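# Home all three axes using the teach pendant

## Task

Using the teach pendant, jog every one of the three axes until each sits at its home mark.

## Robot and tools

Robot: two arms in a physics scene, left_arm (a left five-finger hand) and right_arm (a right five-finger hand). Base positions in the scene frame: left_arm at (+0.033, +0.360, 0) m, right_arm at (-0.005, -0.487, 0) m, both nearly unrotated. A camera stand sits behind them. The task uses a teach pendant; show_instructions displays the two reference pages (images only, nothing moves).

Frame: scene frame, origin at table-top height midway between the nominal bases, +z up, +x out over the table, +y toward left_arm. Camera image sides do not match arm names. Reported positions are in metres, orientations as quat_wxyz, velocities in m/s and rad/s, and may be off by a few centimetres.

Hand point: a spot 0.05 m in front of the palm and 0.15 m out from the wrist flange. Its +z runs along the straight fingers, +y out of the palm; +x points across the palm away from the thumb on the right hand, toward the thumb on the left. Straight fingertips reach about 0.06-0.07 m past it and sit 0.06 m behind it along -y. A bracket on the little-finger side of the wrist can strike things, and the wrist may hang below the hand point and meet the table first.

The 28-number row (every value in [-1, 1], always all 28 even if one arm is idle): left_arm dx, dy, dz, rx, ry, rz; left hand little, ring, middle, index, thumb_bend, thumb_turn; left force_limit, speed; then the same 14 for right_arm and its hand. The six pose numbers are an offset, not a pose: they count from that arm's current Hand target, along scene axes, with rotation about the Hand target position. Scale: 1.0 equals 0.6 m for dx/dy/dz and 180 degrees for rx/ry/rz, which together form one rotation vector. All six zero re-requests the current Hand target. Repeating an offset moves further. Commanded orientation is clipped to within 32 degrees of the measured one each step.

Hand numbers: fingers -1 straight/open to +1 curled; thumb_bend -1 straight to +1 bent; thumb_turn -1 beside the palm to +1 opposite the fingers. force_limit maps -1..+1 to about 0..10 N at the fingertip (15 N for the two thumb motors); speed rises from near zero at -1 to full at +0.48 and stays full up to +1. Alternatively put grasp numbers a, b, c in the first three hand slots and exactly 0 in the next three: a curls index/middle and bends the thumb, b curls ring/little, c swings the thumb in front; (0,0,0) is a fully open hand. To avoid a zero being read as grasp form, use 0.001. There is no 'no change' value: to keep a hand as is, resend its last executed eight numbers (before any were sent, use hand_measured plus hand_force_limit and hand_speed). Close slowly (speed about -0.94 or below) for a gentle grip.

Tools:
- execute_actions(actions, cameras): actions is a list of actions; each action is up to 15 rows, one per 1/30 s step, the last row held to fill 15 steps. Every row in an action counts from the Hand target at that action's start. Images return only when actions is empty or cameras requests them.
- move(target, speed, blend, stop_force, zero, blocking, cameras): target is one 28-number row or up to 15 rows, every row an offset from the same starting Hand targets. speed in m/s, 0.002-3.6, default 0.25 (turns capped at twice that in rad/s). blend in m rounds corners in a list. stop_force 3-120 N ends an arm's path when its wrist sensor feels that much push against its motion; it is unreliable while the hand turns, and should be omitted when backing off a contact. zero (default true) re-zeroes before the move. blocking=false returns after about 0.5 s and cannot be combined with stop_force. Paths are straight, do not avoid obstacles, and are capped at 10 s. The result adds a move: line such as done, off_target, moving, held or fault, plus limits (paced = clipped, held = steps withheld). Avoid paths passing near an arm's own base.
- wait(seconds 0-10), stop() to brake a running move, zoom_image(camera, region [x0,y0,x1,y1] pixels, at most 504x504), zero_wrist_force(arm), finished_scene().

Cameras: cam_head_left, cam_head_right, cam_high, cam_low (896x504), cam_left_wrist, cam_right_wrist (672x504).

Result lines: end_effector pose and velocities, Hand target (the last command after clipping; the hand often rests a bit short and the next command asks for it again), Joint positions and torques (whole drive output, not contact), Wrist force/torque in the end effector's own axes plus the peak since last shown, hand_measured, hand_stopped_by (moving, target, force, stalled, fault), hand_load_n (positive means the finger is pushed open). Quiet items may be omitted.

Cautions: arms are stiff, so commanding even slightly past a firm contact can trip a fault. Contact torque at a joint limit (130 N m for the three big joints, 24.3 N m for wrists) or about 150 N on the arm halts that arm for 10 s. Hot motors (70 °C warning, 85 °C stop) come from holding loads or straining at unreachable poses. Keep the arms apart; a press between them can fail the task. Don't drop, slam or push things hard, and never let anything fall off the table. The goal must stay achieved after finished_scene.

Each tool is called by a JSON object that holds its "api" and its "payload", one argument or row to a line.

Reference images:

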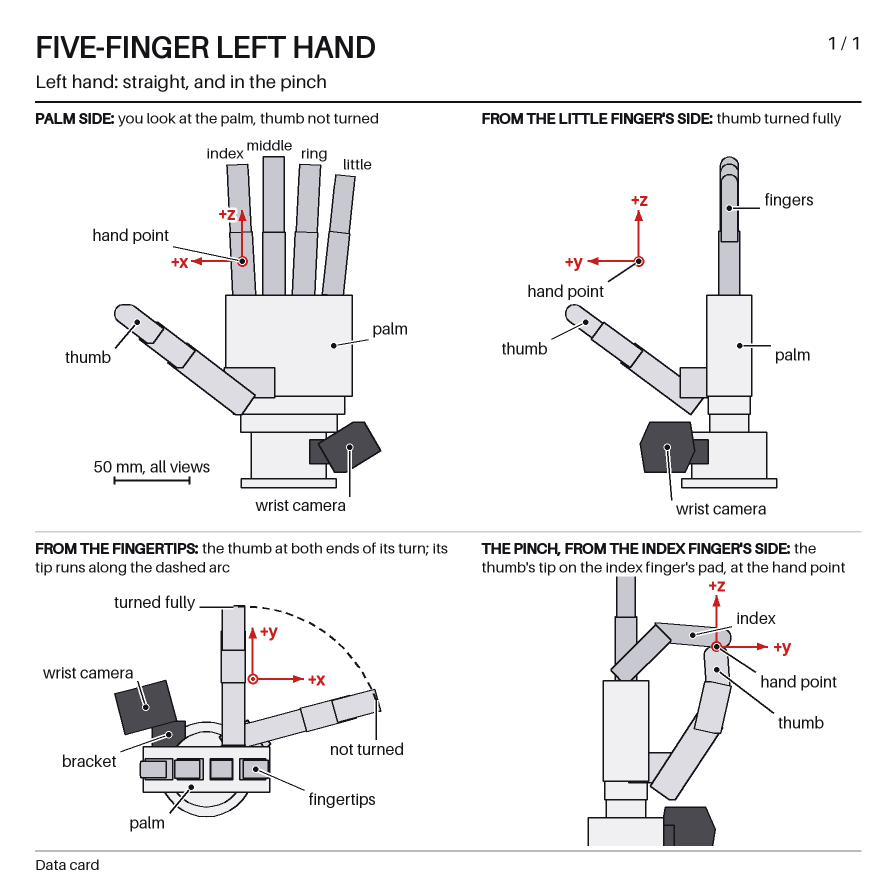

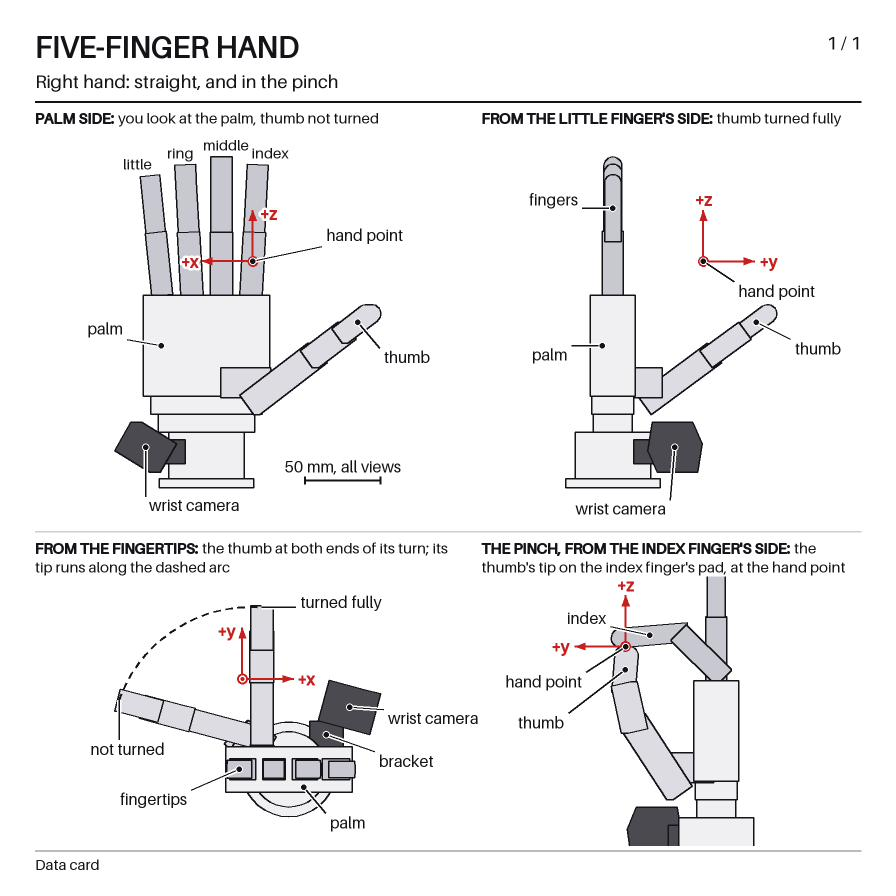

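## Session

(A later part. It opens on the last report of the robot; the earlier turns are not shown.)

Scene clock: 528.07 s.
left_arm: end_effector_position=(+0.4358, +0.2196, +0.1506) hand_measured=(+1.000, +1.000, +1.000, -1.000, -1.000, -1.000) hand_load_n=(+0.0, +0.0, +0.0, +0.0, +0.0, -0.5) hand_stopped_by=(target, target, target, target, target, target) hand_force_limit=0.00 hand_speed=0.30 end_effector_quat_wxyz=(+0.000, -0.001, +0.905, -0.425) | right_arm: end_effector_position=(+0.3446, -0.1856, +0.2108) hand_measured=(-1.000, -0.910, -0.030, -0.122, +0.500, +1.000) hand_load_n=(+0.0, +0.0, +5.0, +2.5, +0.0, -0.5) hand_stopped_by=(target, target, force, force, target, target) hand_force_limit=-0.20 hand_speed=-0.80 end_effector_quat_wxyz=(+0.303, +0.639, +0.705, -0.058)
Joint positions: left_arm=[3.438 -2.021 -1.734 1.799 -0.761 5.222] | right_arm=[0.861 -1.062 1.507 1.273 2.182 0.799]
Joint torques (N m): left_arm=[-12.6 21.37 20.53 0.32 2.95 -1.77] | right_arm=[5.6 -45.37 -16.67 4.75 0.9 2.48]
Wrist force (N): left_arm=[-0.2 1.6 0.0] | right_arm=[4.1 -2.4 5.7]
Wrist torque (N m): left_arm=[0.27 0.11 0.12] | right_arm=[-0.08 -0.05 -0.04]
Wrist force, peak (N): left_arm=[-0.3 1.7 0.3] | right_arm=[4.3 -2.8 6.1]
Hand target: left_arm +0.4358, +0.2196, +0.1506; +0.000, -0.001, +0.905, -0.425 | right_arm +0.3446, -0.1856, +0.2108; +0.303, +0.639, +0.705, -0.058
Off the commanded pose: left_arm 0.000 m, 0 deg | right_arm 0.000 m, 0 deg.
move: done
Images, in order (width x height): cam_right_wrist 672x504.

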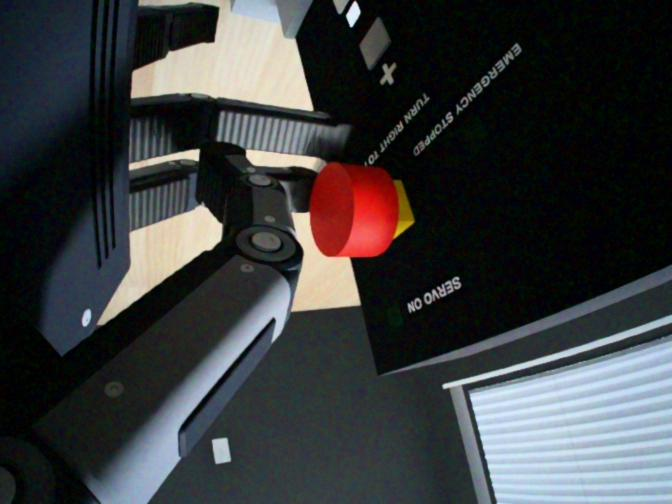

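{"api": "move", "payload": {
  "target": [0,0,0,0,0,0,1,1,1,-1,-1,-1,0,0.3,0,0,0,0,0,0,0.33,0,1,0,0,0,-0.2,0.0],
  "speed": 0.05
}}

{"api": "move", "payload": {
  "target": [0,0,0,0,0,0,1,1,1,-1,-1,-1,0,0.3,0,-0.0125,-0.0217,0,0,0,0.33,0,1,0,0,0,-0.2,0.0],
  "speed": 0.02,
  "stop_force": 4,
  "cameras": ["cam_right_wrist"]
}}

Scene clock: 539.77 s.
left_arm: end_effector_position=(+0.4358, +0.2196, +0.1506) hand_measured=(+1.000, +1.000, +1.000, -1.000, -1.000, -1.000) hand_load_n=(+0.0, +0.0, +0.0, +0.0, +0.0, -0.5) hand_stopped_by=(target, target, target, target, target, target) hand_force_limit=0.00 hand_speed=0.30 end_effector_quat_wxyz=(+0.000, -0.001, +0.905, -0.425) | right_arm: end_effector_position=(+0.3446, -0.1856, +0.2108) hand_measured=(-1.000, -0.950, -0.490, -0.340, -0.402, +1.000) hand_load_n=(+0.0, +0.0, +0.0, +0.0, +0.0, +0.0) hand_stopped_by=(target, target, target, target, target, target) hand_force_limit=-0.20 hand_speed=0.00 end_effector_quat_wxyz=(+0.303, +0.639, +0.705, -0.058)
Joint positions: left_arm=[3.438 -2.021 -1.734 1.799 -0.761 5.222] | right_arm=[0.861 -1.062 1.507 1.273 2.182 0.799]
Joint torques (N m): left_arm=[-12.52 21.59 20.2 0.03 2.95 -2] | right_arm=[5.19 -39.94 -13.87 0.65 0.82 2.32]
Wrist force (N): left_arm=[-0.1 1.4 0.4] | right_arm=[0.5 -0.2 0.9]
Wrist torque (N m): left_arm=[0.23 0.10 0.12] | right_arm=[-0.09 -0.10 0.00]
Wrist force, peak (N): left_arm=[-0.1 1.7 0.1] | right_arm=[4.2 -2.8 6.1]
Hand target: left_arm +0.4358, +0.2196, +0.1506; +0.000, -0.001, +0.905, -0.425 | right_arm +0.3446, -0.1856, +0.2108; +0.303, +0.639, +0.705, -0.058
Off the commanded pose: left_arm 0.000 m, 0 deg | right_arm 0.000 m, 0 deg.
move: done

Scene clock: 541.37 s.
left_arm: end_effector_position=(+0.4358, +0.2196, +0.1506) hand_measured=(+1.000, +1.000, +1.000, -1.000, -1.000, -1.000) hand_load_n=(+0.0, +0.0, +0.0, +0.0, +0.0, +0.0) hand_stopped_by=(target, target, target, target, target, target) hand_force_limit=0.00 hand_speed=0.30 end_effector_quat_wxyz=(+0.000, -0.001, +0.905, -0.425) | right_arm: end_effector_position=(+0.3446, -0.1900, +0.2033) hand_measured=(-1.000, -0.950, -0.490, -0.340, -0.404, +1.000) hand_load_n=(+0.0, +0.0, +0.0, +0.0, +2.5, -0.5) hand_stopped_by=(target, target, target, target, target, target) hand_force_limit=-0.20 hand_speed=0.00 end_effector_quat_wxyz=(+0.303, +0.639, +0.705, -0.058)
Joint positions: left_arm=[3.438 -2.021 -1.734 1.799 -0.761 5.222] | right_arm=[0.855 -1.063 1.529 1.248 2.183 0.791]
Joint torques (N m): left_arm=[-13.84 20.43 20.16 0.18 3 -1.85] | right_arm=[8.8 -24.53 -21.44 4.49 -1.07 2.59]
Wrist force (N): left_arm=[-0.1 1.5 0.2] | right_arm=[0.9 1.6 -0.8]
Wrist torque (N m): left_arm=[0.25 0.09 0.12] | right_arm=[-0.07 -0.08 -0.05]
Wrist force, peak (N): left_arm=[-0.1 1.7 0.1] | right_arm=[1.3 1.8 -5.0]
Hand target: left_arm +0.4358, +0.2196, +0.1506; +0.000, -0.001, +0.905, -0.425 | right_arm +0.3446, -0.1900, +0.2033; +0.303, +0.639, +0.705, -0.058 (not the last commanded pose)
Off the commanded pose: left_arm 0.000 m, 0 deg | right_arm 0.006 m, 0 deg.
move: contact (right_arm)
Images, in order (width x height): cam_right_wrist 672x504.

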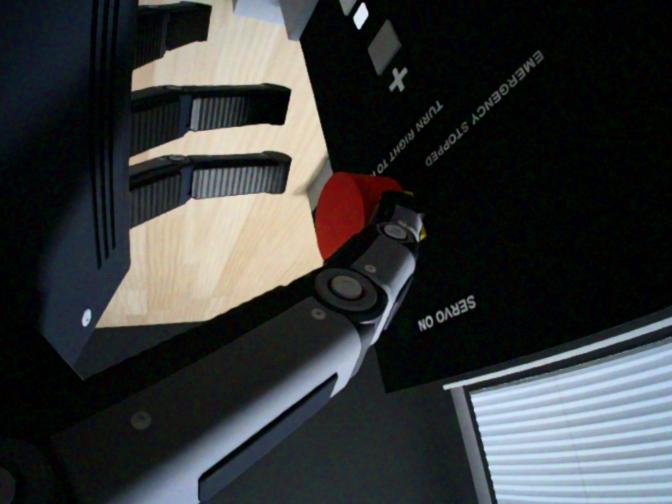

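{"api": "move", "payload": {
  "target": [0,0,0,0,0,0,1,1,1,-1,-1,-1,0,0.3,0,0,0,0,0,0,-1,-0.95,0.3,0.3,-0.402,1.0,0.2,-0.8],
  "speed": 0.05,
  "cameras": ["cam_right_wrist"]
}}

Scene clock: 548.33 s.
left_arm: end_effector_position=(+0.4358, +0.2196, +0.1506) hand_measured=(+1.000, +1.000, +1.000, -1.000, -1.000, -1.000) hand_load_n=(+0.0, +0.0, +0.0, +0.0, +0.0, +0.0) hand_stopped_by=(target, target, target, target, target, target) hand_force_limit=0.00 hand_speed=0.30 end_effector_quat_wxyz=(+0.000, -0.001, +0.905, -0.425) | right_arm: end_effector_position=(+0.3446, -0.1900, +0.2032) hand_measured=(-1.000, -0.950, +0.080, -0.010, -0.404, +1.000) hand_load_n=(+0.0, +0.0, +5.5, +6.0, +4.0, -0.5) hand_stopped_by=(target, target, force, force, target, target) hand_force_limit=0.20 hand_speed=-0.80 end_effector_quat_wxyz=(+0.303, +0.639, +0.705, -0.058)
Joint positions: left_arm=[3.438 -2.021 -1.734 1.799 -0.761 5.222] | right_arm=[0.855 -1.063 1.529 1.248 2.183 0.791]
Joint torques (N m): left_arm=[-12.42 21.11 19.5 0.34 2.85 -1.91] | right_arm=[7.6 -29.79 -20.53 3.22 1.42 2.29]
Wrist force (N): left_arm=[-0.2 1.6 0.3] | right_arm=[4.4 -2.4 4.6]
Wrist torque (N m): left_arm=[0.26 0.11 0.11] | right_arm=[-0.15 -0.07 -0.13]
Wrist force, peak (N): left_arm=[-0.1 1.7 0.1] | right_arm=[4.5 -2.5 5.1]
Hand target: left_arm +0.4358, +0.2196, +0.1506; +0.000, -0.001, +0.905, -0.425 | right_arm +0.3446, -0.1900, +0.2033; +0.303, +0.639, +0.705, -0.058
Off the commanded pose: left_arm 0.000 m, 0 deg | right_arm 0.000 m, 0 deg.
move: done
Images, in order (width x height): cam_right_wrist 672x504.

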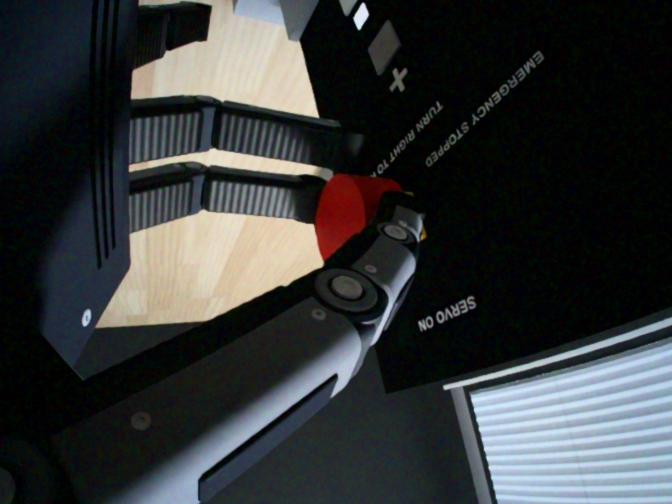

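{"api": "move", "payload": {
  "target": [0,0,0,0,0,0,1,1,1,-1,-1,-1,0,0.3,0,-0.0025,-0.0044,0.0833,0,0,-1,-0.95,0.3,0.3,-0.402,1.0,0.2,-0.8],
  "speed": 0.1,
  "cameras": ["cam_right_wrist"]
}}

Scene clock: 561.97 s.
left_arm: end_effector_position=(+0.4358, +0.2196, +0.1506) hand_measured=(+1.000, +1.000, +1.000, -1.000, -1.000, -1.000) hand_load_n=(+0.0, +0.0, +0.5, -0.5, +0.0, -0.5) hand_stopped_by=(target, target, target, target, target, target) hand_force_limit=0.00 hand_speed=0.30 end_effector_quat_wxyz=(+0.000, -0.001, +0.905, -0.425) | right_arm: end_effector_position=(+0.3446, -0.1915, +0.2006) hand_measured=(-1.000, -0.950, +0.080, -0.010, -0.404, +1.000) hand_load_n=(+0.0, +0.0, +0.0, +0.0, +7.0, -7.5) hand_stopped_by=(target, target, force, force, target, target) hand_force_limit=0.20 hand_speed=-0.80 end_effector_quat_wxyz=(+0.217, +0.673, +0.706, +0.034)
Joint positions: left_arm=[3.438 -2.021 -1.734 1.799 -0.761 5.222] | right_arm=[0.776 -1.21 1.61 1.077 2.004 0.696]
Joint torques (N m): left_arm=[-12.79 21.79 19.48 0.28 2.83 -1.79] | right_arm=[-12.73 -37 -3.29 0.84 -1.04 -1.94]
Wrist force (N): left_arm=[-0.3 1.7 0.3] | right_arm=[6.9 2.6 -7.1]
Wrist torque (N m): left_arm=[0.26 0.13 0.11] | right_arm=[-0.20 -0.01 -0.09]
Wrist force, peak (N): left_arm=[-0.3 1.7 0.4] | right_arm=[6.9 3.2 -7.7]
Hand target: left_arm +0.4358, +0.2196, +0.1506; +0.000, -0.001, +0.905, -0.425 | right_arm +0.3446, -0.1915, +0.2006; +0.217, +0.673, +0.706, +0.034
Off the commanded pose: left_arm 0.000 m, 0 deg | right_arm 0.000 m, 0 deg.
move: done
Images, in order (width x height): cam_right_wrist 672x504.

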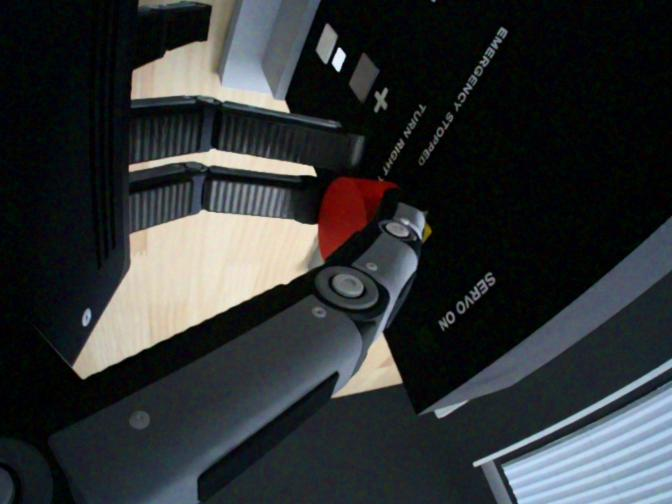

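{"api": "move", "payload": {
  "target": [0,0,0,0,0,0,1,1,1,-1,-1,-1,0,0.3,0,0.0009,0.0033,0,0,0,-1,-0.95,0.35,0.35,-0.402,1.0,0.2,-0.8],
  "speed": 0.1
}}

Scene clock: 570.63 s.
left_arm: end_effector_position=(+0.4358, +0.2196, +0.1506) hand_measured=(+1.000, +1.000, +1.000, -1.000, -1.000, -1.000) hand_load_n=(+0.0, +0.0, +0.5, +0.0, +0.0, -0.5) hand_stopped_by=(target, target, target, target, target, target) hand_force_limit=0.00 hand_speed=0.30 end_effector_quat_wxyz=(+0.000, -0.001, +0.905, -0.425) | right_arm: end_effector_position=(+0.3446, -0.1910, +0.2025) hand_measured=(-1.000, -0.950, +0.132, +0.022, -0.404, +1.000) hand_load_n=(+0.0, +0.0, +6.5, +16.0, +6.0, -3.0) hand_stopped_by=(target, target, force, force, target, target) hand_force_limit=0.20 hand_speed=-0.80 end_effector_quat_wxyz=(+0.217, +0.673, +0.706, +0.034)
Joint positions: left_arm=[3.438 -2.021 -1.734 1.799 -0.761 5.222] | right_arm=[0.777 -1.211 1.606 1.082 2.004 0.697]
Joint torques (N m): left_arm=[-11.25 21.89 20.27 0.17 2.76 -2.06] | right_arm=[6.59 -45.56 -25.73 5.65 5.57 3.17]
Wrist force (N): left_arm=[-0.2 1.5 0.2] | right_arm=[9.9 -3.2 10.8]
Wrist torque (N m): left_arm=[0.24 0.12 0.12] | right_arm=[-0.02 -0.01 -0.20]
Wrist force, peak (N): left_arm=[-0.1 1.8 0.3] | right_arm=[9.9 -3.2 10.8]
Hand target: left_arm +0.4358, +0.2196, +0.1506; +0.000, -0.001, +0.905, -0.425 | right_arm +0.3446, -0.1910, +0.2026; +0.217, +0.673, +0.706, +0.034
Off the commanded pose: left_arm 0.000 m, 0 deg | right_arm 0.000 m, 0 deg.
move: done

{"api": "move", "payload": {
  "target": [0,0,0,0,0,0,1,1,1,-1,-1,-1,0,0.3,0,-0.0004,-0.0015,0,0,0,-1,-0.95,0.35,0.35,-0.402,1.0,0.2,-0.8],
  "speed": 0.1
}}

Scene clock: 574.83 s.
left_arm: end_effector_position=(+0.4358, +0.2196, +0.1506) hand_measured=(+1.000, +1.000, +1.000, -1.000, -1.000, -1.000) hand_load_n=(+0.0, +0.0, +0.0, +0.0, +0.0, +0.0) hand_stopped_by=(target, target, target, target, target, target) hand_force_limit=0.00 hand_speed=0.30 end_effector_quat_wxyz=(+0.000, -0.001, +0.905, -0.425) | right_arm: end_effector_position=(+0.3446, -0.1912, +0.2018) hand_measured=(-1.000, -0.950, +0.132, +0.022, -0.404, +1.000) hand_load_n=(+0.0, +0.0, +5.0, +12.5, +7.0, -4.0) hand_stopped_by=(target, target, force, force, target, target) hand_force_limit=0.20 hand_speed=-0.80 end_effector_quat_wxyz=(+0.217, +0.673, +0.706, +0.034)
Joint positions: left_arm=[3.438 -2.021 -1.734 1.799 -0.761 5.222] | right_arm=[0.776 -1.211 1.607 1.08 2.004 0.696]
Joint torques (N m): left_arm=[-13.35 20.66 20.13 0.15 2.89 -1.75] | right_arm=[-11.28 -24.54 -7.52 1.63 3.99 -1.61]
Wrist force (N): left_arm=[-0.2 1.5 0.1] | right_arm=[9.6 -1.1 4.7]
Wrist torque (N m): left_arm=[0.26 0.11 0.11] | right_arm=[-0.05 -0.02 -0.16]
Wrist force, peak (N): left_arm=[-0.2 1.8 0.1] | right_arm=[9.9 -3.5 11.6]
Hand target: left_arm +0.4358, +0.2196, +0.1506; +0.000, -0.001, +0.905, -0.425 | right_arm +0.3446, -0.1912, +0.2017; +0.217, +0.673, +0.706, +0.034
Off the commanded pose: left_arm 0.000 m, 0 deg | right_arm 0.000 m, 0 deg.
move: done

{"api": "move", "payload": {
  "target": [0,0,0,0,0,0,1,1,1,-1,-1,-1,0,0.3,0,-0.0013,-0.0033,0.0833,0,0,-1,-0.95,0.35,0.35,-0.402,1.0,0.2,-0.8],
  "speed": 0.1,
  "cameras": ["cam_right_wrist"]
}}

Scene clock: 591.00 s.
left_arm: end_effector_position=(+0.4358, +0.2196, +0.1506) hand_measured=(+1.000, +1.000, +1.000, -1.000, -1.000, -1.000) hand_load_n=(+0.0, +0.0, +0.0, +0.0, +0.0, -0.5) hand_stopped_by=(target, target, target, target, target, target) hand_force_limit=0.00 hand_speed=0.30 end_effector_quat_wxyz=(+0.000, -0.001, +0.905, -0.425) | right_arm: end_effector_position=(+0.3446, -0.1920, +0.1997) hand_measured=(-1.000, -0.950, +0.132, +0.022, -0.404, +1.000) hand_load_n=(+0.0, +0.0, +5.0, +5.5, +8.5, -11.0) hand_stopped_by=(target, target, force, force, target, target) hand_force_limit=0.20 hand_speed=-0.80 end_effector_quat_wxyz=(+0.127, +0.696, +0.696, +0.126)
Joint positions: left_arm=[3.438 -2.021 -1.734 1.799 -0.761 5.222] | right_arm=[0.669 -1.357 1.713 0.926 1.789 0.626]
Joint torques (N m): left_arm=[-12.38 21.06 20.35 0.17 2.86 -1.81] | right_arm=[-16.25 -31.4 -3.9 1.31 2.19 -1.13]
Wrist force (N): left_arm=[-0.2 1.4 0.2] | right_arm=[16.5 -1.3 -4.8]
Wrist torque (N m): left_arm=[0.24 0.11 0.12] | right_arm=[-0.19 0.00 -0.21]
Wrist force, peak (N): left_arm=[-0.3 1.8 0.2] | right_arm=[16.5 -0.5 -5.2]
Hand target: left_arm +0.4358, +0.2196, +0.1506; +0.000, -0.001, +0.905, -0.425 | right_arm +0.3446, -0.1920, +0.1997; +0.127, +0.696, +0.696, +0.126
Off the commanded pose: left_arm 0.000 m, 0 deg | right_arm 0.000 m, 0 deg.
move: done
Images, in order (width x height): cam_right_wrist 672x504.

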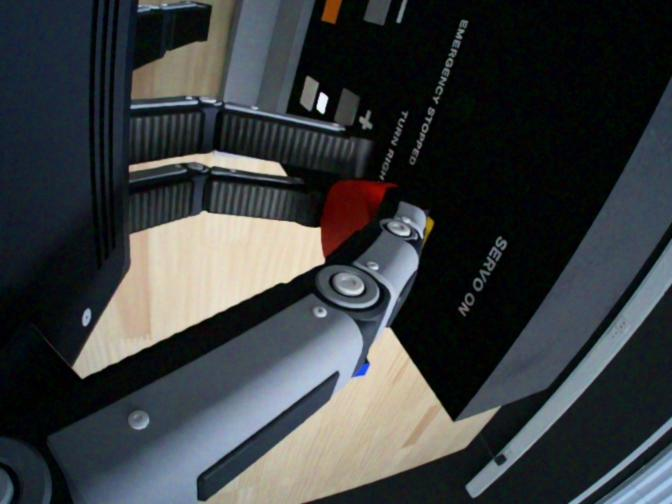

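{"api": "move", "payload": {
  "target": [0,0,0,0,0,0,1,1,1,-1,-1,-1,0,0.3,0,0.0033,0,0,0,0,-1,-0.95,0.35,0.35,-0.402,1.0,0.2,-0.8],
  "speed": 0.05
}}

Scene clock: 596.07 s.
left_arm: end_effector_position=(+0.4358, +0.2196, +0.1506) hand_measured=(+1.000, +1.000, +1.000, -1.000, -1.000, -1.000) hand_load_n=(+0.0, +0.0, +0.0, +0.0, +0.0, +0.0) hand_stopped_by=(target, target, target, target, target, target) hand_force_limit=0.00 hand_speed=0.30 end_effector_quat_wxyz=(+0.000, -0.001, +0.905, -0.425) | right_arm: end_effector_position=(+0.3446, -0.1901, +0.1997) hand_measured=(-1.000, -0.950, +0.134, +0.022, -0.404, +1.000) hand_load_n=(+0.0, +0.0, +0.0, +7.0, +6.0, -8.0) hand_stopped_by=(target, target, force, force, target, target) hand_force_limit=0.20 hand_speed=-0.80 end_effector_quat_wxyz=(+0.127, +0.696, +0.696, +0.126)
Joint positions: left_arm=[3.438 -2.021 -1.734 1.799 -0.761 5.222] | right_arm=[0.673 -1.353 1.709 0.928 1.79 0.63]
Joint torques (N m): left_arm=[-13.43 20.1 21.43 0.26 3.06 -1.76] | right_arm=[4.42 -14.09 -22.15 3.98 3.58 3.02]
Wrist force (N): left_arm=[-0.2 1.4 0.1] | right_arm=[6.8 -3.0 -2.8]
Wrist torque (N m): left_arm=[0.24 0.11 0.12] | right_arm=[-0.18 -0.06 -0.20]
Wrist force, peak (N): left_arm=[-0.2 1.7 0.3] | right_arm=[16.9 -0.9 -5.5]
Hand target: left_arm +0.4358, +0.2196, +0.1506; +0.000, -0.001, +0.905, -0.425 | right_arm +0.3446, -0.1900, +0.1997; +0.127, +0.696, +0.696, +0.126
Off the commanded pose: left_arm 0.000 m, 0 deg | right_arm 0.000 m, 0 deg.
move: done

{"api": "move", "payload": {
  "target": [0,0,0,0,0,0,1,1,1,-1,-1,-1,0,0.3,0,0.0033,-0.0033,0.0833,0,0,-1,-0.95,0.4,0.4,-0.402,1.0,0.2,-0.8],
  "speed": 0.1,
  "cameras": ["cam_right_wrist"]
}}

Scene clock: 606.17 s.
left_arm: end_effector_position=(+0.4358, +0.2196, +0.1506) hand_measured=(+1.000, +1.000, +1.000, -1.000, -1.000, -1.000) hand_load_n=(+0.0, +0.0, +0.0, +0.0, +0.0, +0.0) hand_stopped_by=(target, target, target, target, target, target) hand_force_limit=0.00 hand_speed=0.30 end_effector_quat_wxyz=(+0.000, -0.001, +0.905, -0.425) | right_arm: end_effector_position=(+0.3446, -0.1880, +0.1977) hand_measured=(-1.000, -0.950, +0.398, +0.024, -0.404, +1.000) hand_load_n=(+0.0, +0.0, +4.0, +0.0, +9.5, -9.0) hand_stopped_by=(target, target, target, force, target, target) hand_force_limit=0.20 hand_speed=-0.80 end_effector_quat_wxyz=(+0.035, +0.706, +0.673, +0.216)
Joint positions: left_arm=[3.438 -2.021 -1.734 1.799 -0.761 5.222] | right_arm=[0.541 -1.484 1.828 0.788 1.541 0.584]
Joint torques (N m): left_arm=[-13.18 21.27 19.79 0.38 2.87 -1.65] | right_arm=[-11.24 -26.87 -2.51 1.23 -0.21 -1.5]
Wrist force (N): left_arm=[-0.2 1.5 -0.1] | right_arm=[11.3 3.6 -7.1]
Wrist torque (N m): left_arm=[0.28 0.11 0.11] | right_arm=[-0.08 -0.07 -0.12]
Wrist force, peak (N): left_arm=[-0.2 1.7 0.3] | right_arm=[11.5 3.8 -7.3]
Hand target: left_arm +0.4358, +0.2196, +0.1506; +0.000, -0.001, +0.905, -0.425 | right_arm +0.3446, -0.1880, +0.1977; +0.035, +0.706, +0.673, +0.216
Off the commanded pose: left_arm 0.000 m, 0 deg | right_arm 0.000 m, 0 deg.
move: done
Images, in order (width x height): cam_right_wrist 672x504.

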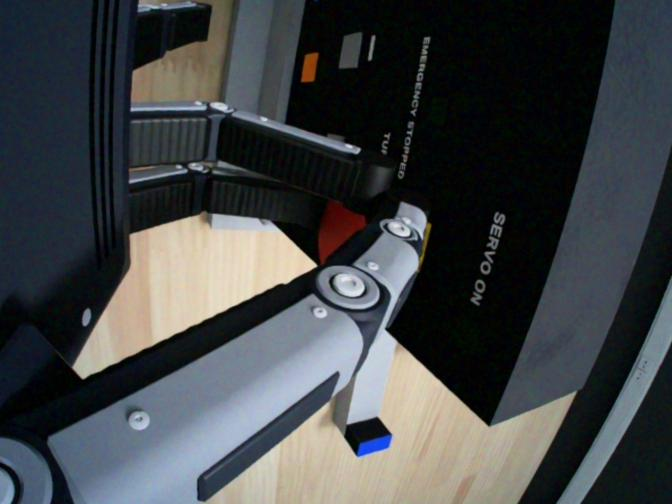

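{"api": "move", "payload": {
  "target": [0,0,0,0,0,0,1,1,1,-1,-1,-1,0,0.3,0,0.001,0.003,0,0,0,-1,-0.95,0.4,0.4,-0.402,1.0,0.2,-0.8],
  "speed": 0.05
}}

Scene clock: 611.23 s.
left_arm: end_effector_position=(+0.4358, +0.2196, +0.1506) hand_measured=(+1.000, +1.000, +1.000, -1.000, -1.000, -1.000) hand_load_n=(+0.0, +0.0, +0.0, +0.0, +0.0, -0.5) hand_stopped_by=(target, target, target, target, target, target) hand_force_limit=0.00 hand_speed=0.30 end_effector_quat_wxyz=(+0.000, -0.001, +0.905, -0.425) | right_arm: end_effector_position=(+0.3446, -0.1874, +0.1995) hand_measured=(-1.000, -0.950, +0.398, +0.024, -0.404, +1.000) hand_load_n=(+0.0, +0.0, +5.0, +3.5, +8.0, -6.0) hand_stopped_by=(target, target, target, force, target, target) hand_force_limit=0.20 hand_speed=-0.80 end_effector_quat_wxyz=(+0.035, +0.706, +0.673, +0.216)
Joint positions: left_arm=[3.438 -2.021 -1.734 1.799 -0.761 5.222] | right_arm=[0.543 -1.485 1.823 0.793 1.541 0.586]
Joint torques (N m): left_arm=[-12.57 20.93 20.39 0.23 2.74 -1.68] | right_arm=[7.1 -30.15 -23.62 3.65 2.14 2.78]
Wrist force (N): left_arm=[-0.1 1.4 0.2] | right_arm=[3.6 0.8 0.2]
Wrist torque (N m): left_arm=[0.24 0.09 0.12] | right_arm=[-0.04 -0.13 -0.10]
Wrist force, peak (N): left_arm=[0.0 1.8 0.0] | right_arm=[11.6 3.5 -7.4]
Hand target: left_arm +0.4358, +0.2196, +0.1506; +0.000, -0.001, +0.905, -0.425 | right_arm +0.3446, -0.1874, +0.1995; +0.035, +0.706, +0.673, +0.216
Off the commanded pose: left_arm 0.000 m, 0 deg | right_arm 0.000 m, 0 deg.
move: done

{"api": "move", "payload": {
  "target": [0,0,0,0,0,0,1,1,1,-1,-1,-1,0,0.3,0,0.0025,-0.0005,0.0833,0,0,-1,-0.95,0.4,0.45,-0.402,1.0,0.2,-0.8],
  "speed": 0.1,
  "cameras": ["cam_right_wrist"]
}}

Scene clock: 621.77 s.
left_arm: end_effector_position=(+0.4358, +0.2196, +0.1506) hand_measured=(+1.000, +1.000, +1.000, -1.000, -1.000, -1.000) hand_load_n=(+0.0, +0.0, +0.0, -0.5, +0.0, +0.0) hand_stopped_by=(target, target, target, target, target, target) hand_force_limit=0.00 hand_speed=0.30 end_effector_quat_wxyz=(+0.000, -0.001, +0.905, -0.425) | right_arm: end_effector_position=(+0.3446, -0.1859, +0.1992) hand_measured=(-1.000, -0.950, +0.398, +0.038, -0.404, +1.000) hand_load_n=(+0.0, +0.0, +5.5, +3.0, +8.5, -7.0) hand_stopped_by=(target, target, target, force, target, target) hand_force_limit=0.20 hand_speed=-0.80 end_effector_quat_wxyz=(-0.057, +0.705, +0.639, +0.302)
Joint positions: left_arm=[3.438 -2.021 -1.734 1.799 -0.761 5.222] | right_arm=[0.38 -1.597 1.952 0.668 1.258 0.555]
Joint torques (N m): left_arm=[-12.33 21.5 19.9 0.13 2.57 -1.49] | right_arm=[-11.37 -23.66 -7.65 -0.25 -1.35 -1.93]
Wrist force (N): left_arm=[-0.2 1.5 0.2] | right_arm=[5.5 0.1 -1.7]
Wrist torque (N m): left_arm=[0.25 0.12 0.12] | right_arm=[-0.09 -0.07 -0.09]
Wrist force, peak (N): left_arm=[-0.3 1.8 0.2] | right_arm=[6.0 0.4 -2.0]
Hand target: left_arm +0.4358, +0.2196, +0.1506; +0.000, -0.001, +0.905, -0.425 | right_arm +0.3446, -0.1859, +0.1992; -0.057, +0.705, +0.639, +0.302
Off the commanded pose: left_arm 0.000 m, 0 deg | right_arm 0.000 m, 0 deg.
move: done
Images, in order (width x height): cam_right_wrist 672x504.

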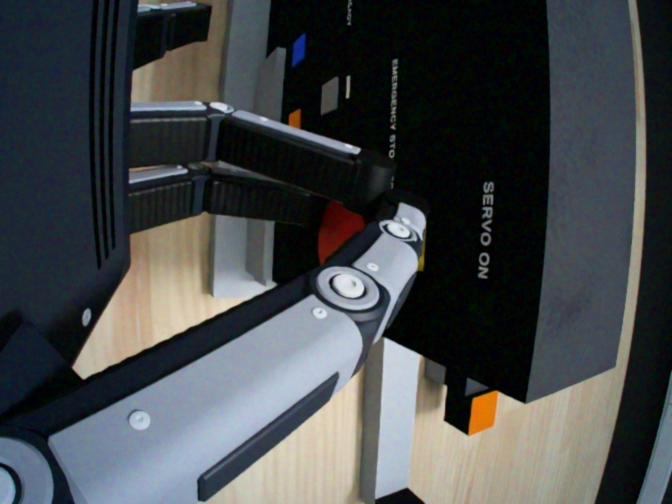

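{"api": "move", "payload": {
  "target": [0,0,0,0,0,0,1,1,1,-1,-1,-1,0,0.3,0,0.0024,0.0003,0.0833,0,0,-1,-0.95,0.4,0.5,-0.402,1.0,0.2,-0.8],
  "speed": 0.1,
  "cameras": ["cam_right_wrist"]
}}

Scene clock: 636.80 s.
left_arm: end_effector_position=(+0.4358, +0.2196, +0.1506) hand_measured=(+1.000, +1.000, +1.000, -1.000, -1.000, -1.000) hand_load_n=(+0.0, +0.0, +0.0, +0.0, +0.0, +0.0) hand_stopped_by=(target, target, target, target, target, target) hand_force_limit=0.00 hand_speed=0.30 end_effector_quat_wxyz=(+0.000, -0.001, +0.905, -0.425) | right_arm: end_effector_position=(+0.3446, -0.1845, +0.1994) hand_measured=(-1.000, -0.950, +0.398, +0.054, -0.404, +1.000) hand_load_n=(+0.0, +0.0, +4.5, +2.5, +9.0, -9.0) hand_stopped_by=(target, target, target, force, target, target) hand_force_limit=0.20 hand_speed=-0.80 end_effector_quat_wxyz=(-0.149, +0.691, +0.595, +0.382)
Joint positions: left_arm=[3.438 -2.021 -1.734 1.799 -0.761 5.222] | right_arm=[0.199 -1.676 2.083 0.548 0.948 0.541]
Joint torques (N m): left_arm=[-12.38 22.43 18.67 0.12 2.64 -1.71] | right_arm=[-10.29 -18.42 -3.4 0.25 -0.44 -1.5]
Wrist force (N): left_arm=[-0.2 1.6 0.2] | right_arm=[10.3 0.7 -4.1]
Wrist torque (N m): left_arm=[0.26 0.12 0.11] | right_arm=[-0.14 -0.10 -0.18]
Wrist force, peak (N): left_arm=[-0.2 1.7 0.0] | right_arm=[10.9 1.0 -4.5]
Hand target: left_arm +0.4358, +0.2196, +0.1506; +0.000, -0.001, +0.905, -0.425 | right_arm +0.3446, -0.1845, +0.1994; -0.149, +0.691, +0.595, +0.382
Off the commanded pose: left_arm 0.000 m, 0 deg | right_arm 0.000 m, 0 deg.
move: done
Images, in order (width x height): cam_right_wrist 672x504.

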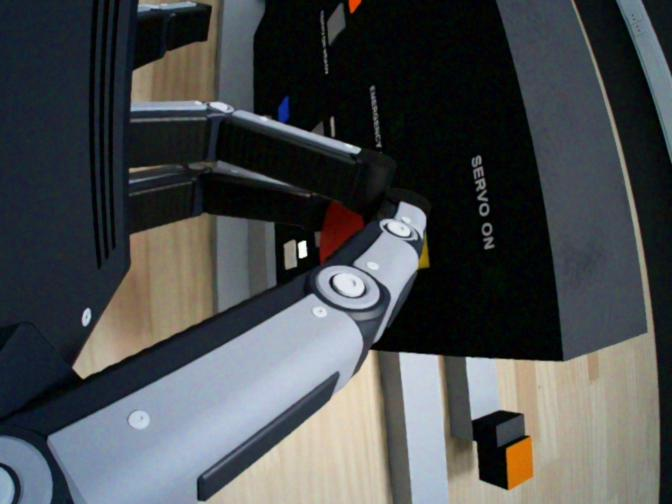

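{"api": "move", "payload": {
  "target": [0,0,0,0,0,0,1,1,1,-1,-1,-1,0,0.3,0,0.003,0.0025,0.0833,0,0,-1,-0.95,0.4,0.55,-0.402,1.0,0.2,-0.8],
  "speed": 0.1,
  "cameras": ["cam_right_wrist"]
}}

{"api": "zoom_image", "payload": {
  "camera": "cam_right_wrist",
  "region": [240, 0, 540, 300]
}}

Scene clock: 642.17 s.
left_arm: end_effector_position=(+0.4358, +0.2196, +0.1506) hand_measured=(+1.000, +1.000, +1.000, -1.000, -1.000, -1.000) hand_load_n=(+0.0, +0.5, +0.0, +0.0, +0.0, +0.0) hand_stopped_by=(target, target, target, target, target, target) hand_force_limit=0.00 hand_speed=0.30 end_effector_quat_wxyz=(+0.000, -0.001, +0.905, -0.425) | right_arm: end_effector_position=(+0.3446, -0.1827, +0.2009) hand_measured=(-1.000, -0.950, +0.398, +0.070, -0.404, +1.000) hand_load_n=(+0.0, +0.0, +4.5, +2.0, +9.0, -10.5) hand_stopped_by=(target, target, target, force, target, target) hand_force_limit=0.20 hand_speed=-0.80 end_effector_quat_wxyz=(-0.238, +0.666, +0.540, +0.457)
Joint positions: left_arm=[3.438 -2.021 -1.734 1.799 -0.761 5.222] | right_arm=[0.025 -1.708 2.208 0.413 0.635 0.564]
Joint torques (N m): left_arm=[-10.94 21.23 19.36 0.44 2.59 -1.98] | right_arm=[-9.12 -16.08 -1.84 0.18 -0.73 3.39]
Wrist force (N): left_arm=[-0.1 1.5 0.3] | right_arm=[11.6 0.8 -3.2]
Wrist torque (N m): left_arm=[0.24 0.11 0.12] | right_arm=[-0.12 -0.10 -0.37]
Wrist force, peak (N): left_arm=[-0.3 1.8 0.2] | right_arm=[12.5 1.2 -3.5]
Hand target: left_arm +0.4358, +0.2196, +0.1506; +0.000, -0.001, +0.905, -0.425 | right_arm +0.3446, -0.1827, +0.2009; -0.238, +0.666, +0.540, +0.457
Off the commanded pose: left_arm 0.000 m, 0 deg | right_arm 0.000 m, 0 deg.
move: done
Images, in order (width x height): cam_right_wrist 672x504.

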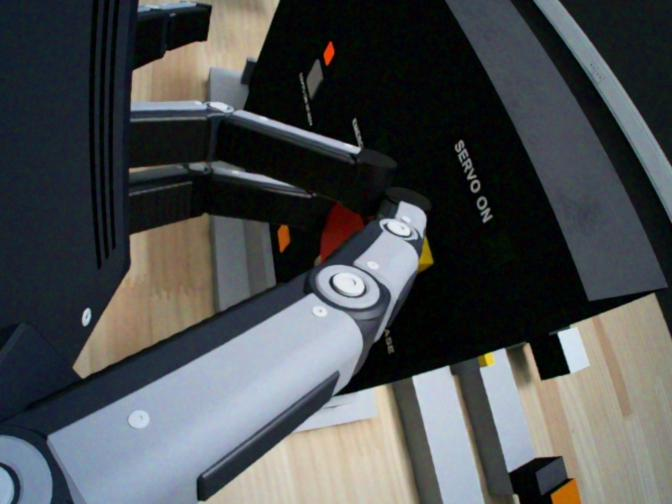

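Scaled by 1.680 from the camera's 672x504 image, which has a finer 960x720 frame.

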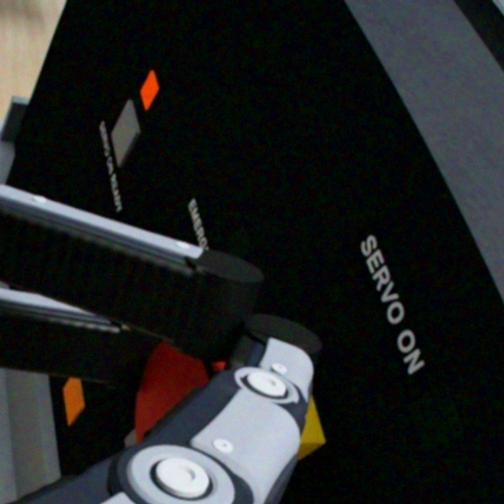

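{"api": "move", "payload": {
  "target": [
    [0,0,0,0,0,0,1,1,1,-1,-1,-1,0,0.3,0,0,0,0,0,0,-1,-0.95,-0.6,-0.6,-0.5,1.0,0.2,0],
    [0,0,0,0,0,0,1,1,1,-1,-1,-1,0,0.3,-0.1,0,0,0,0,0,-1,-0.95,-0.6,-0.6,-0.5,1.0,0.2,0]
  ],
  "speed": 0.1,
  "cameras": ["cam_right_wrist"]
}}

{"api": "zoom_image", "payload": {
  "camera": "cam_right_wrist",
  "region": [300, 0, 672, 372]
}}

Scene clock: 650.90 s.
left_arm: end_effector_position=(+0.4358, +0.2196, +0.1506) hand_measured=(+1.000, +1.000, +1.000, -1.000, -1.000, -1.000) hand_load_n=(+0.0, +0.0, +0.0, +0.0, +0.0, +0.0) hand_stopped_by=(target, target, target, target, target, target) hand_force_limit=0.00 hand_speed=0.30 end_effector_quat_wxyz=(+0.000, -0.001, +0.905, -0.425) | right_arm: end_effector_position=(+0.2847, -0.1826, +0.2009) hand_measured=(-1.000, -0.950, -0.600, -0.600, -0.500, +1.000) hand_load_n=(-0.5, +0.5, +0.0, +0.0, +0.0, +0.0) hand_stopped_by=(target, target, target, target, target, target) hand_force_limit=0.20 hand_speed=0.00 end_effector_quat_wxyz=(-0.238, +0.666, +0.540, +0.457)
Joint positions: left_arm=[3.438 -2.021 -1.734 1.799 -0.761 5.222] | right_arm=[0.03 -1.871 2.327 0.452 0.639 0.571]
Joint torques (N m): left_arm=[-12.79 20.6 18.44 0.02 2.47 -1.59] | right_arm=[-9.56 -14.33 -5.94 2.92 -2.72 -2.42]
Wrist force (N): left_arm=[-0.3 1.4 0.1] | right_arm=[0.2 -0.1 1.1]
Wrist torque (N m): left_arm=[0.24 0.13 0.11] | right_arm=[-0.06 -0.11 -0.06]
Wrist force, peak (N): left_arm=[-0.1 1.8 0.3] | right_arm=[12.7 1.1 -3.5]
Hand target: left_arm +0.4358, +0.2196, +0.1506; +0.000, -0.001, +0.905, -0.425 | right_arm +0.2846, -0.1827, +0.2009; -0.238, +0.666, +0.540, +0.457
Off the commanded pose: left_arm 0.000 m, 0 deg | right_arm 0.000 m, 0 deg.
move: done
Images, in order (width x height): cam_right_wrist 672x504.

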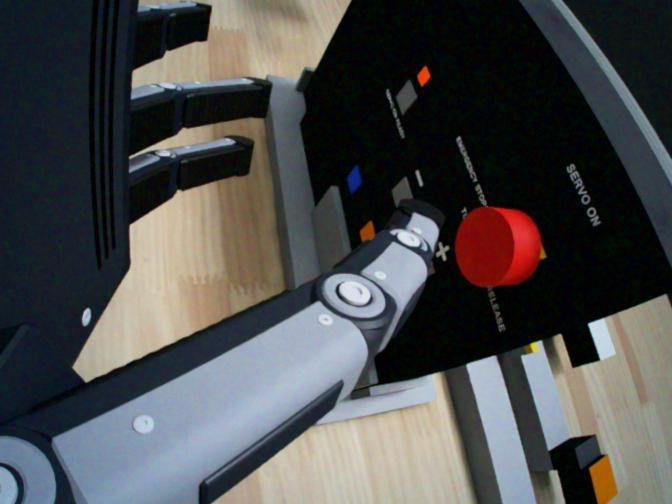

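Scaled by 1.355 from the camera's 672x504 image, which has a finer 960x720 frame.

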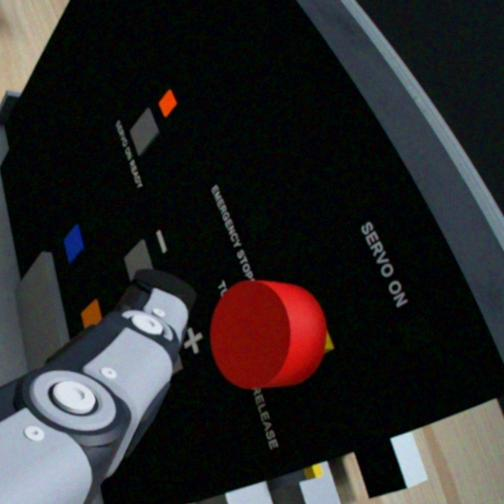

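{"api": "move", "payload": {
  "target": [
    [0,0,0,0,0,0,1,1,1,-1,-1,-1,0,0.3,0,0,0,0,0,0,-1,-1,-1,0.0,-1,-1,0.2,0.3],
    [0,0,0,0,0,0,1,1,1,-1,-1,-1,0,0.3,0.042,0.189,-0.045,0,0,0,-1,-1,-1,0.0,-1,-1,0.2,0.3]
  ],
  "speed": 0.15,
  "cameras": ["cam_right_wrist", "cam_head_left", "cam_head_right"]
}}

{"api": "zoom_image", "payload": {
  "camera": "cam_right_wrist",
  "region": [250, 50, 672, 472]
}}

Scene clock: 711.87 s.
left_arm: end_effector_position=(+0.4358, +0.2196, +0.1506) hand_measured=(+1.000, +1.000, +1.000, -1.000, -1.000, -1.000) hand_load_n=(+0.0, +0.0, +0.0, +0.0, +0.0, -0.5) hand_stopped_by=(target, target, target, target, target, target) hand_force_limit=0.00 hand_speed=0.30 end_effector_quat_wxyz=(+0.000, -0.001, +0.905, -0.425) | right_arm: end_effector_position=(+0.3098, -0.0693, +0.1739) hand_measured=(-1.000, -1.000, -1.000, +0.000, -1.000, -1.000) hand_load_n=(+0.0, +0.0, +0.0, +0.0, +0.0, +0.0) hand_stopped_by=(target, target, target, target, target, target) hand_force_limit=0.20 hand_speed=0.30 end_effector_quat_wxyz=(-0.238, +0.666, +0.540, +0.457)
Joint positions: left_arm=[3.438 -2.021 -1.734 1.799 -0.761 5.222] | right_arm=[0.526 -1.601 2.127 0.062 1.01 1.029]
Joint torques (N m): left_arm=[-12.8 21.91 20.9 0.02 2.46 -1.84] | right_arm=[8.34 -6.14 -22.89 -1.92 1.51 2.46]
Wrist force (N): left_arm=[-0.2 1.5 0.1] | right_arm=[0.0 -0.2 1.0]
Wrist torque (N m): left_arm=[0.25 0.11 0.12] | right_arm=[-0.06 -0.07 -0.18]
Wrist force, peak (N): left_arm=[-0.1 1.8 0.2] | right_arm=[0.2 -0.6 1.5]
Hand target: left_arm +0.4358, +0.2196, +0.1506; +0.000, -0.001, +0.905, -0.425 | right_arm +0.3098, -0.0693, +0.1739; -0.238, +0.666, +0.540, +0.457
Off the commanded pose: left_arm 0.000 m, 0 deg | right_arm 0.000 m, 0 deg.
move: done
Images, in order (width x height): cam_head_left 896x504, cam_head_right 896x504, cam_right_wrist 672x504.

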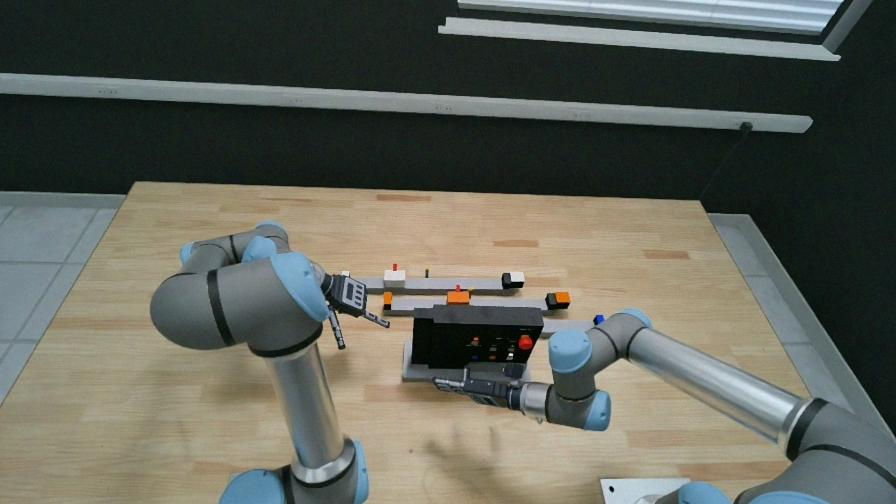

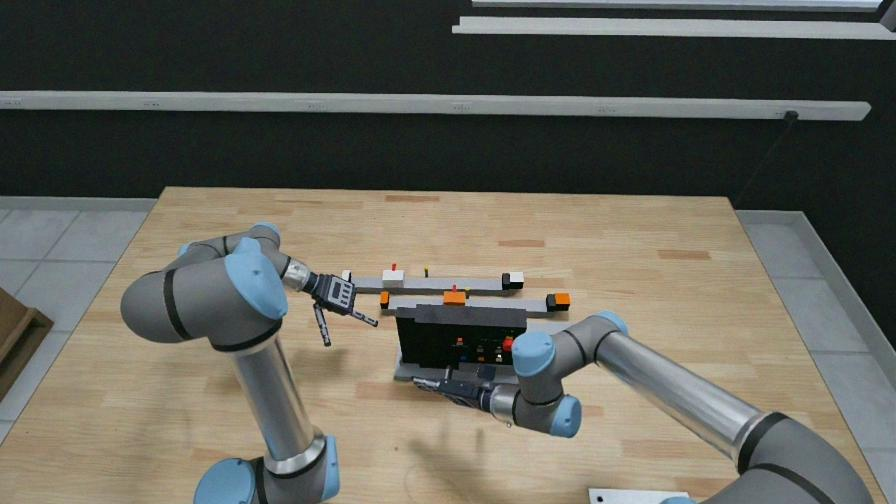

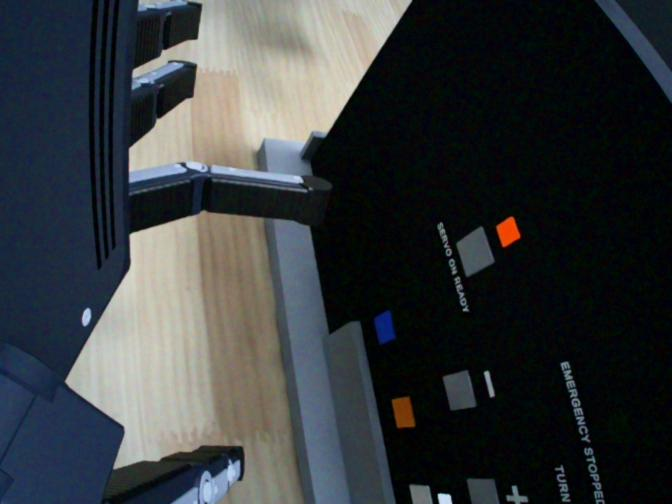

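Scaled by 1.194 from the camera's 672x504 image, which has a finer 960x720 frame.

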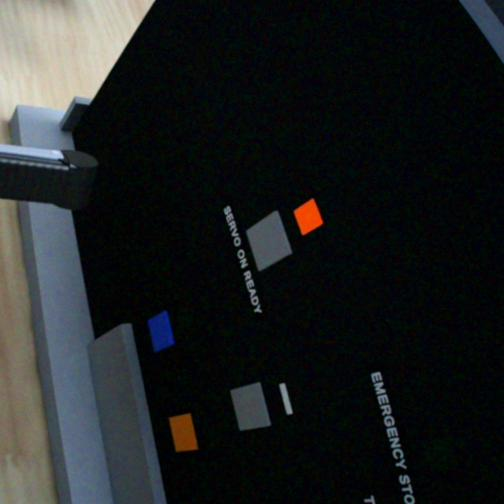

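{"api": "zoom_image", "payload": {
  "camera": "cam_right_wrist",
  "region": [540, 340, 672, 472]
}}

{"api": "zoom_image", "payload": {
  "camera": "cam_head_left",
  "region": [440, 310, 560, 390]
}}

Scaled by 3.818 from the camera's 672x504 image, which has a finer 960x720 frame.

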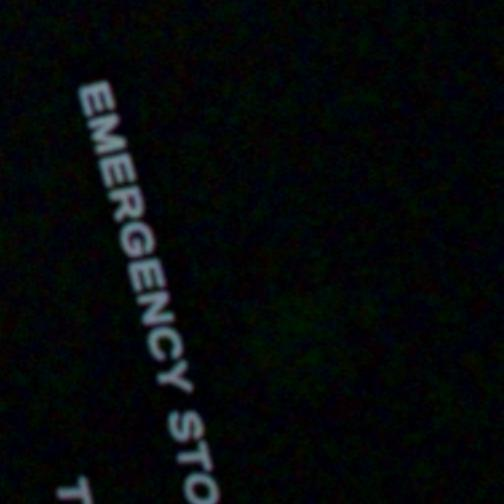

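Scaled by 4.200 from the camera's 896x504 image, which has a finer 1280x720 frame.

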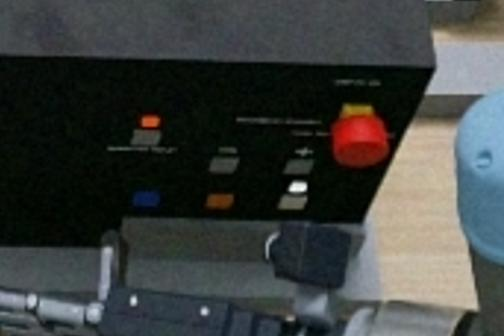

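{"api": "move", "payload": {
  "target": [0,0,0,0,0,0,1,1,1,-1,-1,-1,0,0.3,0.0417,-0.045,0.019,0,0,0,-1,-1,-1,0.0,-1,-1,0.2,0.3],
  "speed": 0.1,
  "cameras": ["cam_right_wrist"]
}}

Scene clock: 739.37 s.
left_arm: end_effector_position=(+0.4358, +0.2196, +0.1506) hand_measured=(+1.000, +1.000, +1.000, -1.000, -1.000, -1.000) hand_load_n=(+0.0, +0.0, +0.0, +0.0, +0.0, +0.0) hand_stopped_by=(target, target, target, target, target, target) hand_force_limit=0.00 hand_speed=0.30 end_effector_quat_wxyz=(+0.000, -0.001, +0.905, -0.425) | right_arm: end_effector_position=(+0.3348, -0.0962, +0.1853) hand_measured=(-1.000, -1.000, -1.000, +0.000, -1.000, -1.000) hand_load_n=(+0.0, +0.0, +0.0, +0.0, +0.0, +0.0) hand_stopped_by=(target, target, target, target, target, target) hand_force_limit=0.20 hand_speed=0.30 end_effector_quat_wxyz=(-0.238, +0.666, +0.540, +0.457)
Joint positions: left_arm=[3.438 -2.021 -1.734 1.799 -0.761 5.222] | right_arm=[0.395 -1.618 2.119 0.141 0.903 0.937]
Joint torques (N m): left_arm=[-12.8 21.4 20.88 -0.16 2.51 -1.75] | right_arm=[-7.67 -24.24 -24 1.97 -2.26 -2.47]
Wrist force (N): left_arm=[0.0 1.5 0.2] | right_arm=[-0.2 -0.3 0.9]
Wrist torque (N m): left_arm=[0.25 0.09 0.12] | right_arm=[-0.09 -0.05 -0.09]
Wrist force, peak (N): left_arm=[-0.2 1.8 0.1] | right_arm=[-0.2 -0.8 1.3]
Hand target: left_arm +0.4358, +0.2196, +0.1506; +0.000, -0.001, +0.905, -0.425 | right_arm +0.3348, -0.0963, +0.1853; -0.238, +0.666, +0.540, +0.457
Off the commanded pose: left_arm 0.000 m, 0 deg | right_arm 0.000 m, 0 deg.
move: done
Images, in order (width x height): cam_right_wrist 672x504.

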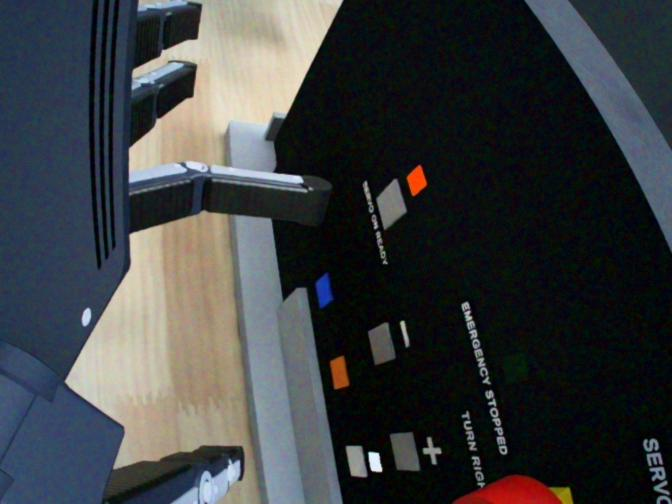

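{"api": "move", "payload": {
  "target": [0,0,0,0,0,0,1,1,1,-1,-1,-1,0,0.3,0.06,0,0,0,0,0,-1,-1,-1,0.0,-1,-1,0.2,0.3],
  "speed": 0.02,
  "stop_force": 3,
  "cameras": ["cam_right_wrist"]
}}

{"api": "zoom_image", "payload": {
  "camera": "cam_right_wrist",
  "region": [250, 100, 550, 400]
}}

Scene clock: 749.30 s.
left_arm: end_effector_position=(+0.4358, +0.2196, +0.1506) hand_measured=(+1.000, +1.000, +1.000, -1.000, -1.000, -1.000) hand_load_n=(+0.5, +0.0, +0.0, +0.0, +0.0, +0.0) hand_stopped_by=(target, target, target, target, target, target) hand_force_limit=0.00 hand_speed=0.30 end_effector_quat_wxyz=(+0.000, -0.001, +0.905, -0.425) | right_arm: end_effector_position=(+0.3678, -0.0963, +0.1853) hand_measured=(-1.000, -1.000, -1.000, +0.000, -1.000, -1.000) hand_load_n=(+0.0, +0.0, -0.5, +0.0, +0.0, +0.0) hand_stopped_by=(target, target, target, target, target, target) hand_force_limit=0.20 hand_speed=0.30 end_effector_quat_wxyz=(-0.238, +0.666, +0.540, +0.457)
Joint positions: left_arm=[3.438 -2.021 -1.734 1.799 -0.761 5.222] | right_arm=[0.352 -1.553 2.058 0.157 0.869 0.904]
Joint torques (N m): left_arm=[-12.69 20.23 20.42 0.08 2.36 -1.76] | right_arm=[7.36 -27.17 -8.91 -2.01 1.68 2.44]
Wrist force (N): left_arm=[-0.1 1.7 0.4] | right_arm=[-0.3 -2.6 -0.1]
Wrist torque (N m): left_arm=[0.25 0.11 0.11] | right_arm=[-0.05 -0.09 -0.12]
Wrist force, peak (N): left_arm=[-0.4 1.8 0.3] | right_arm=[-0.2 -4.1 -0.6]
Hand target: left_arm +0.4358, +0.2196, +0.1506; +0.000, -0.001, +0.905, -0.425 | right_arm +0.3678, -0.0963, +0.1853; -0.238, +0.666, +0.540, +0.457 (not the last commanded pose)
Off the commanded pose: left_arm 0.000 m, 0 deg | right_arm 0.003 m, 0 deg.
move: contact (right_arm)
Images, in order (width x height): cam_right_wrist 672x504.

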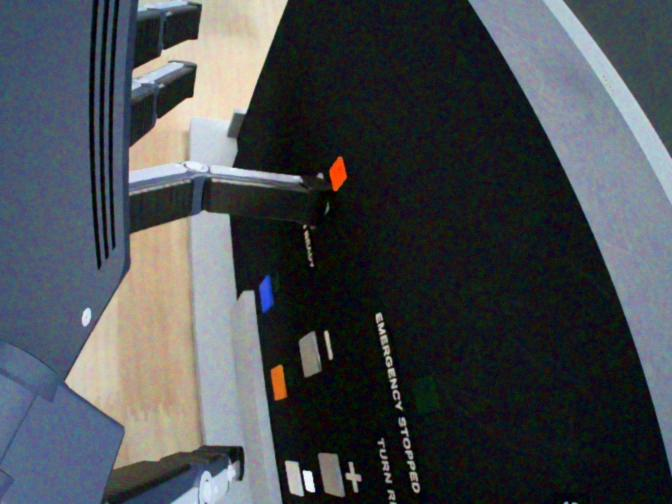

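Scaled by 1.680 from the camera's 672x504 image, which has a finer 960x720 frame.

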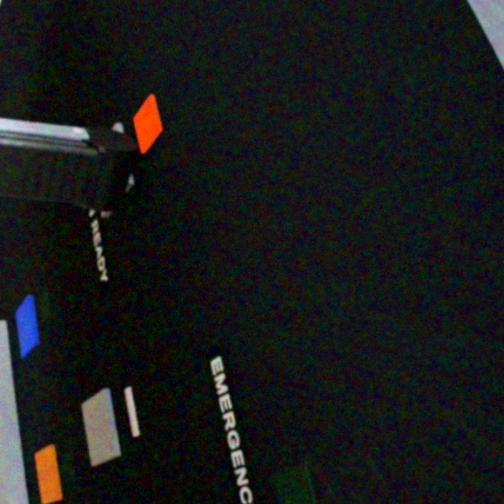

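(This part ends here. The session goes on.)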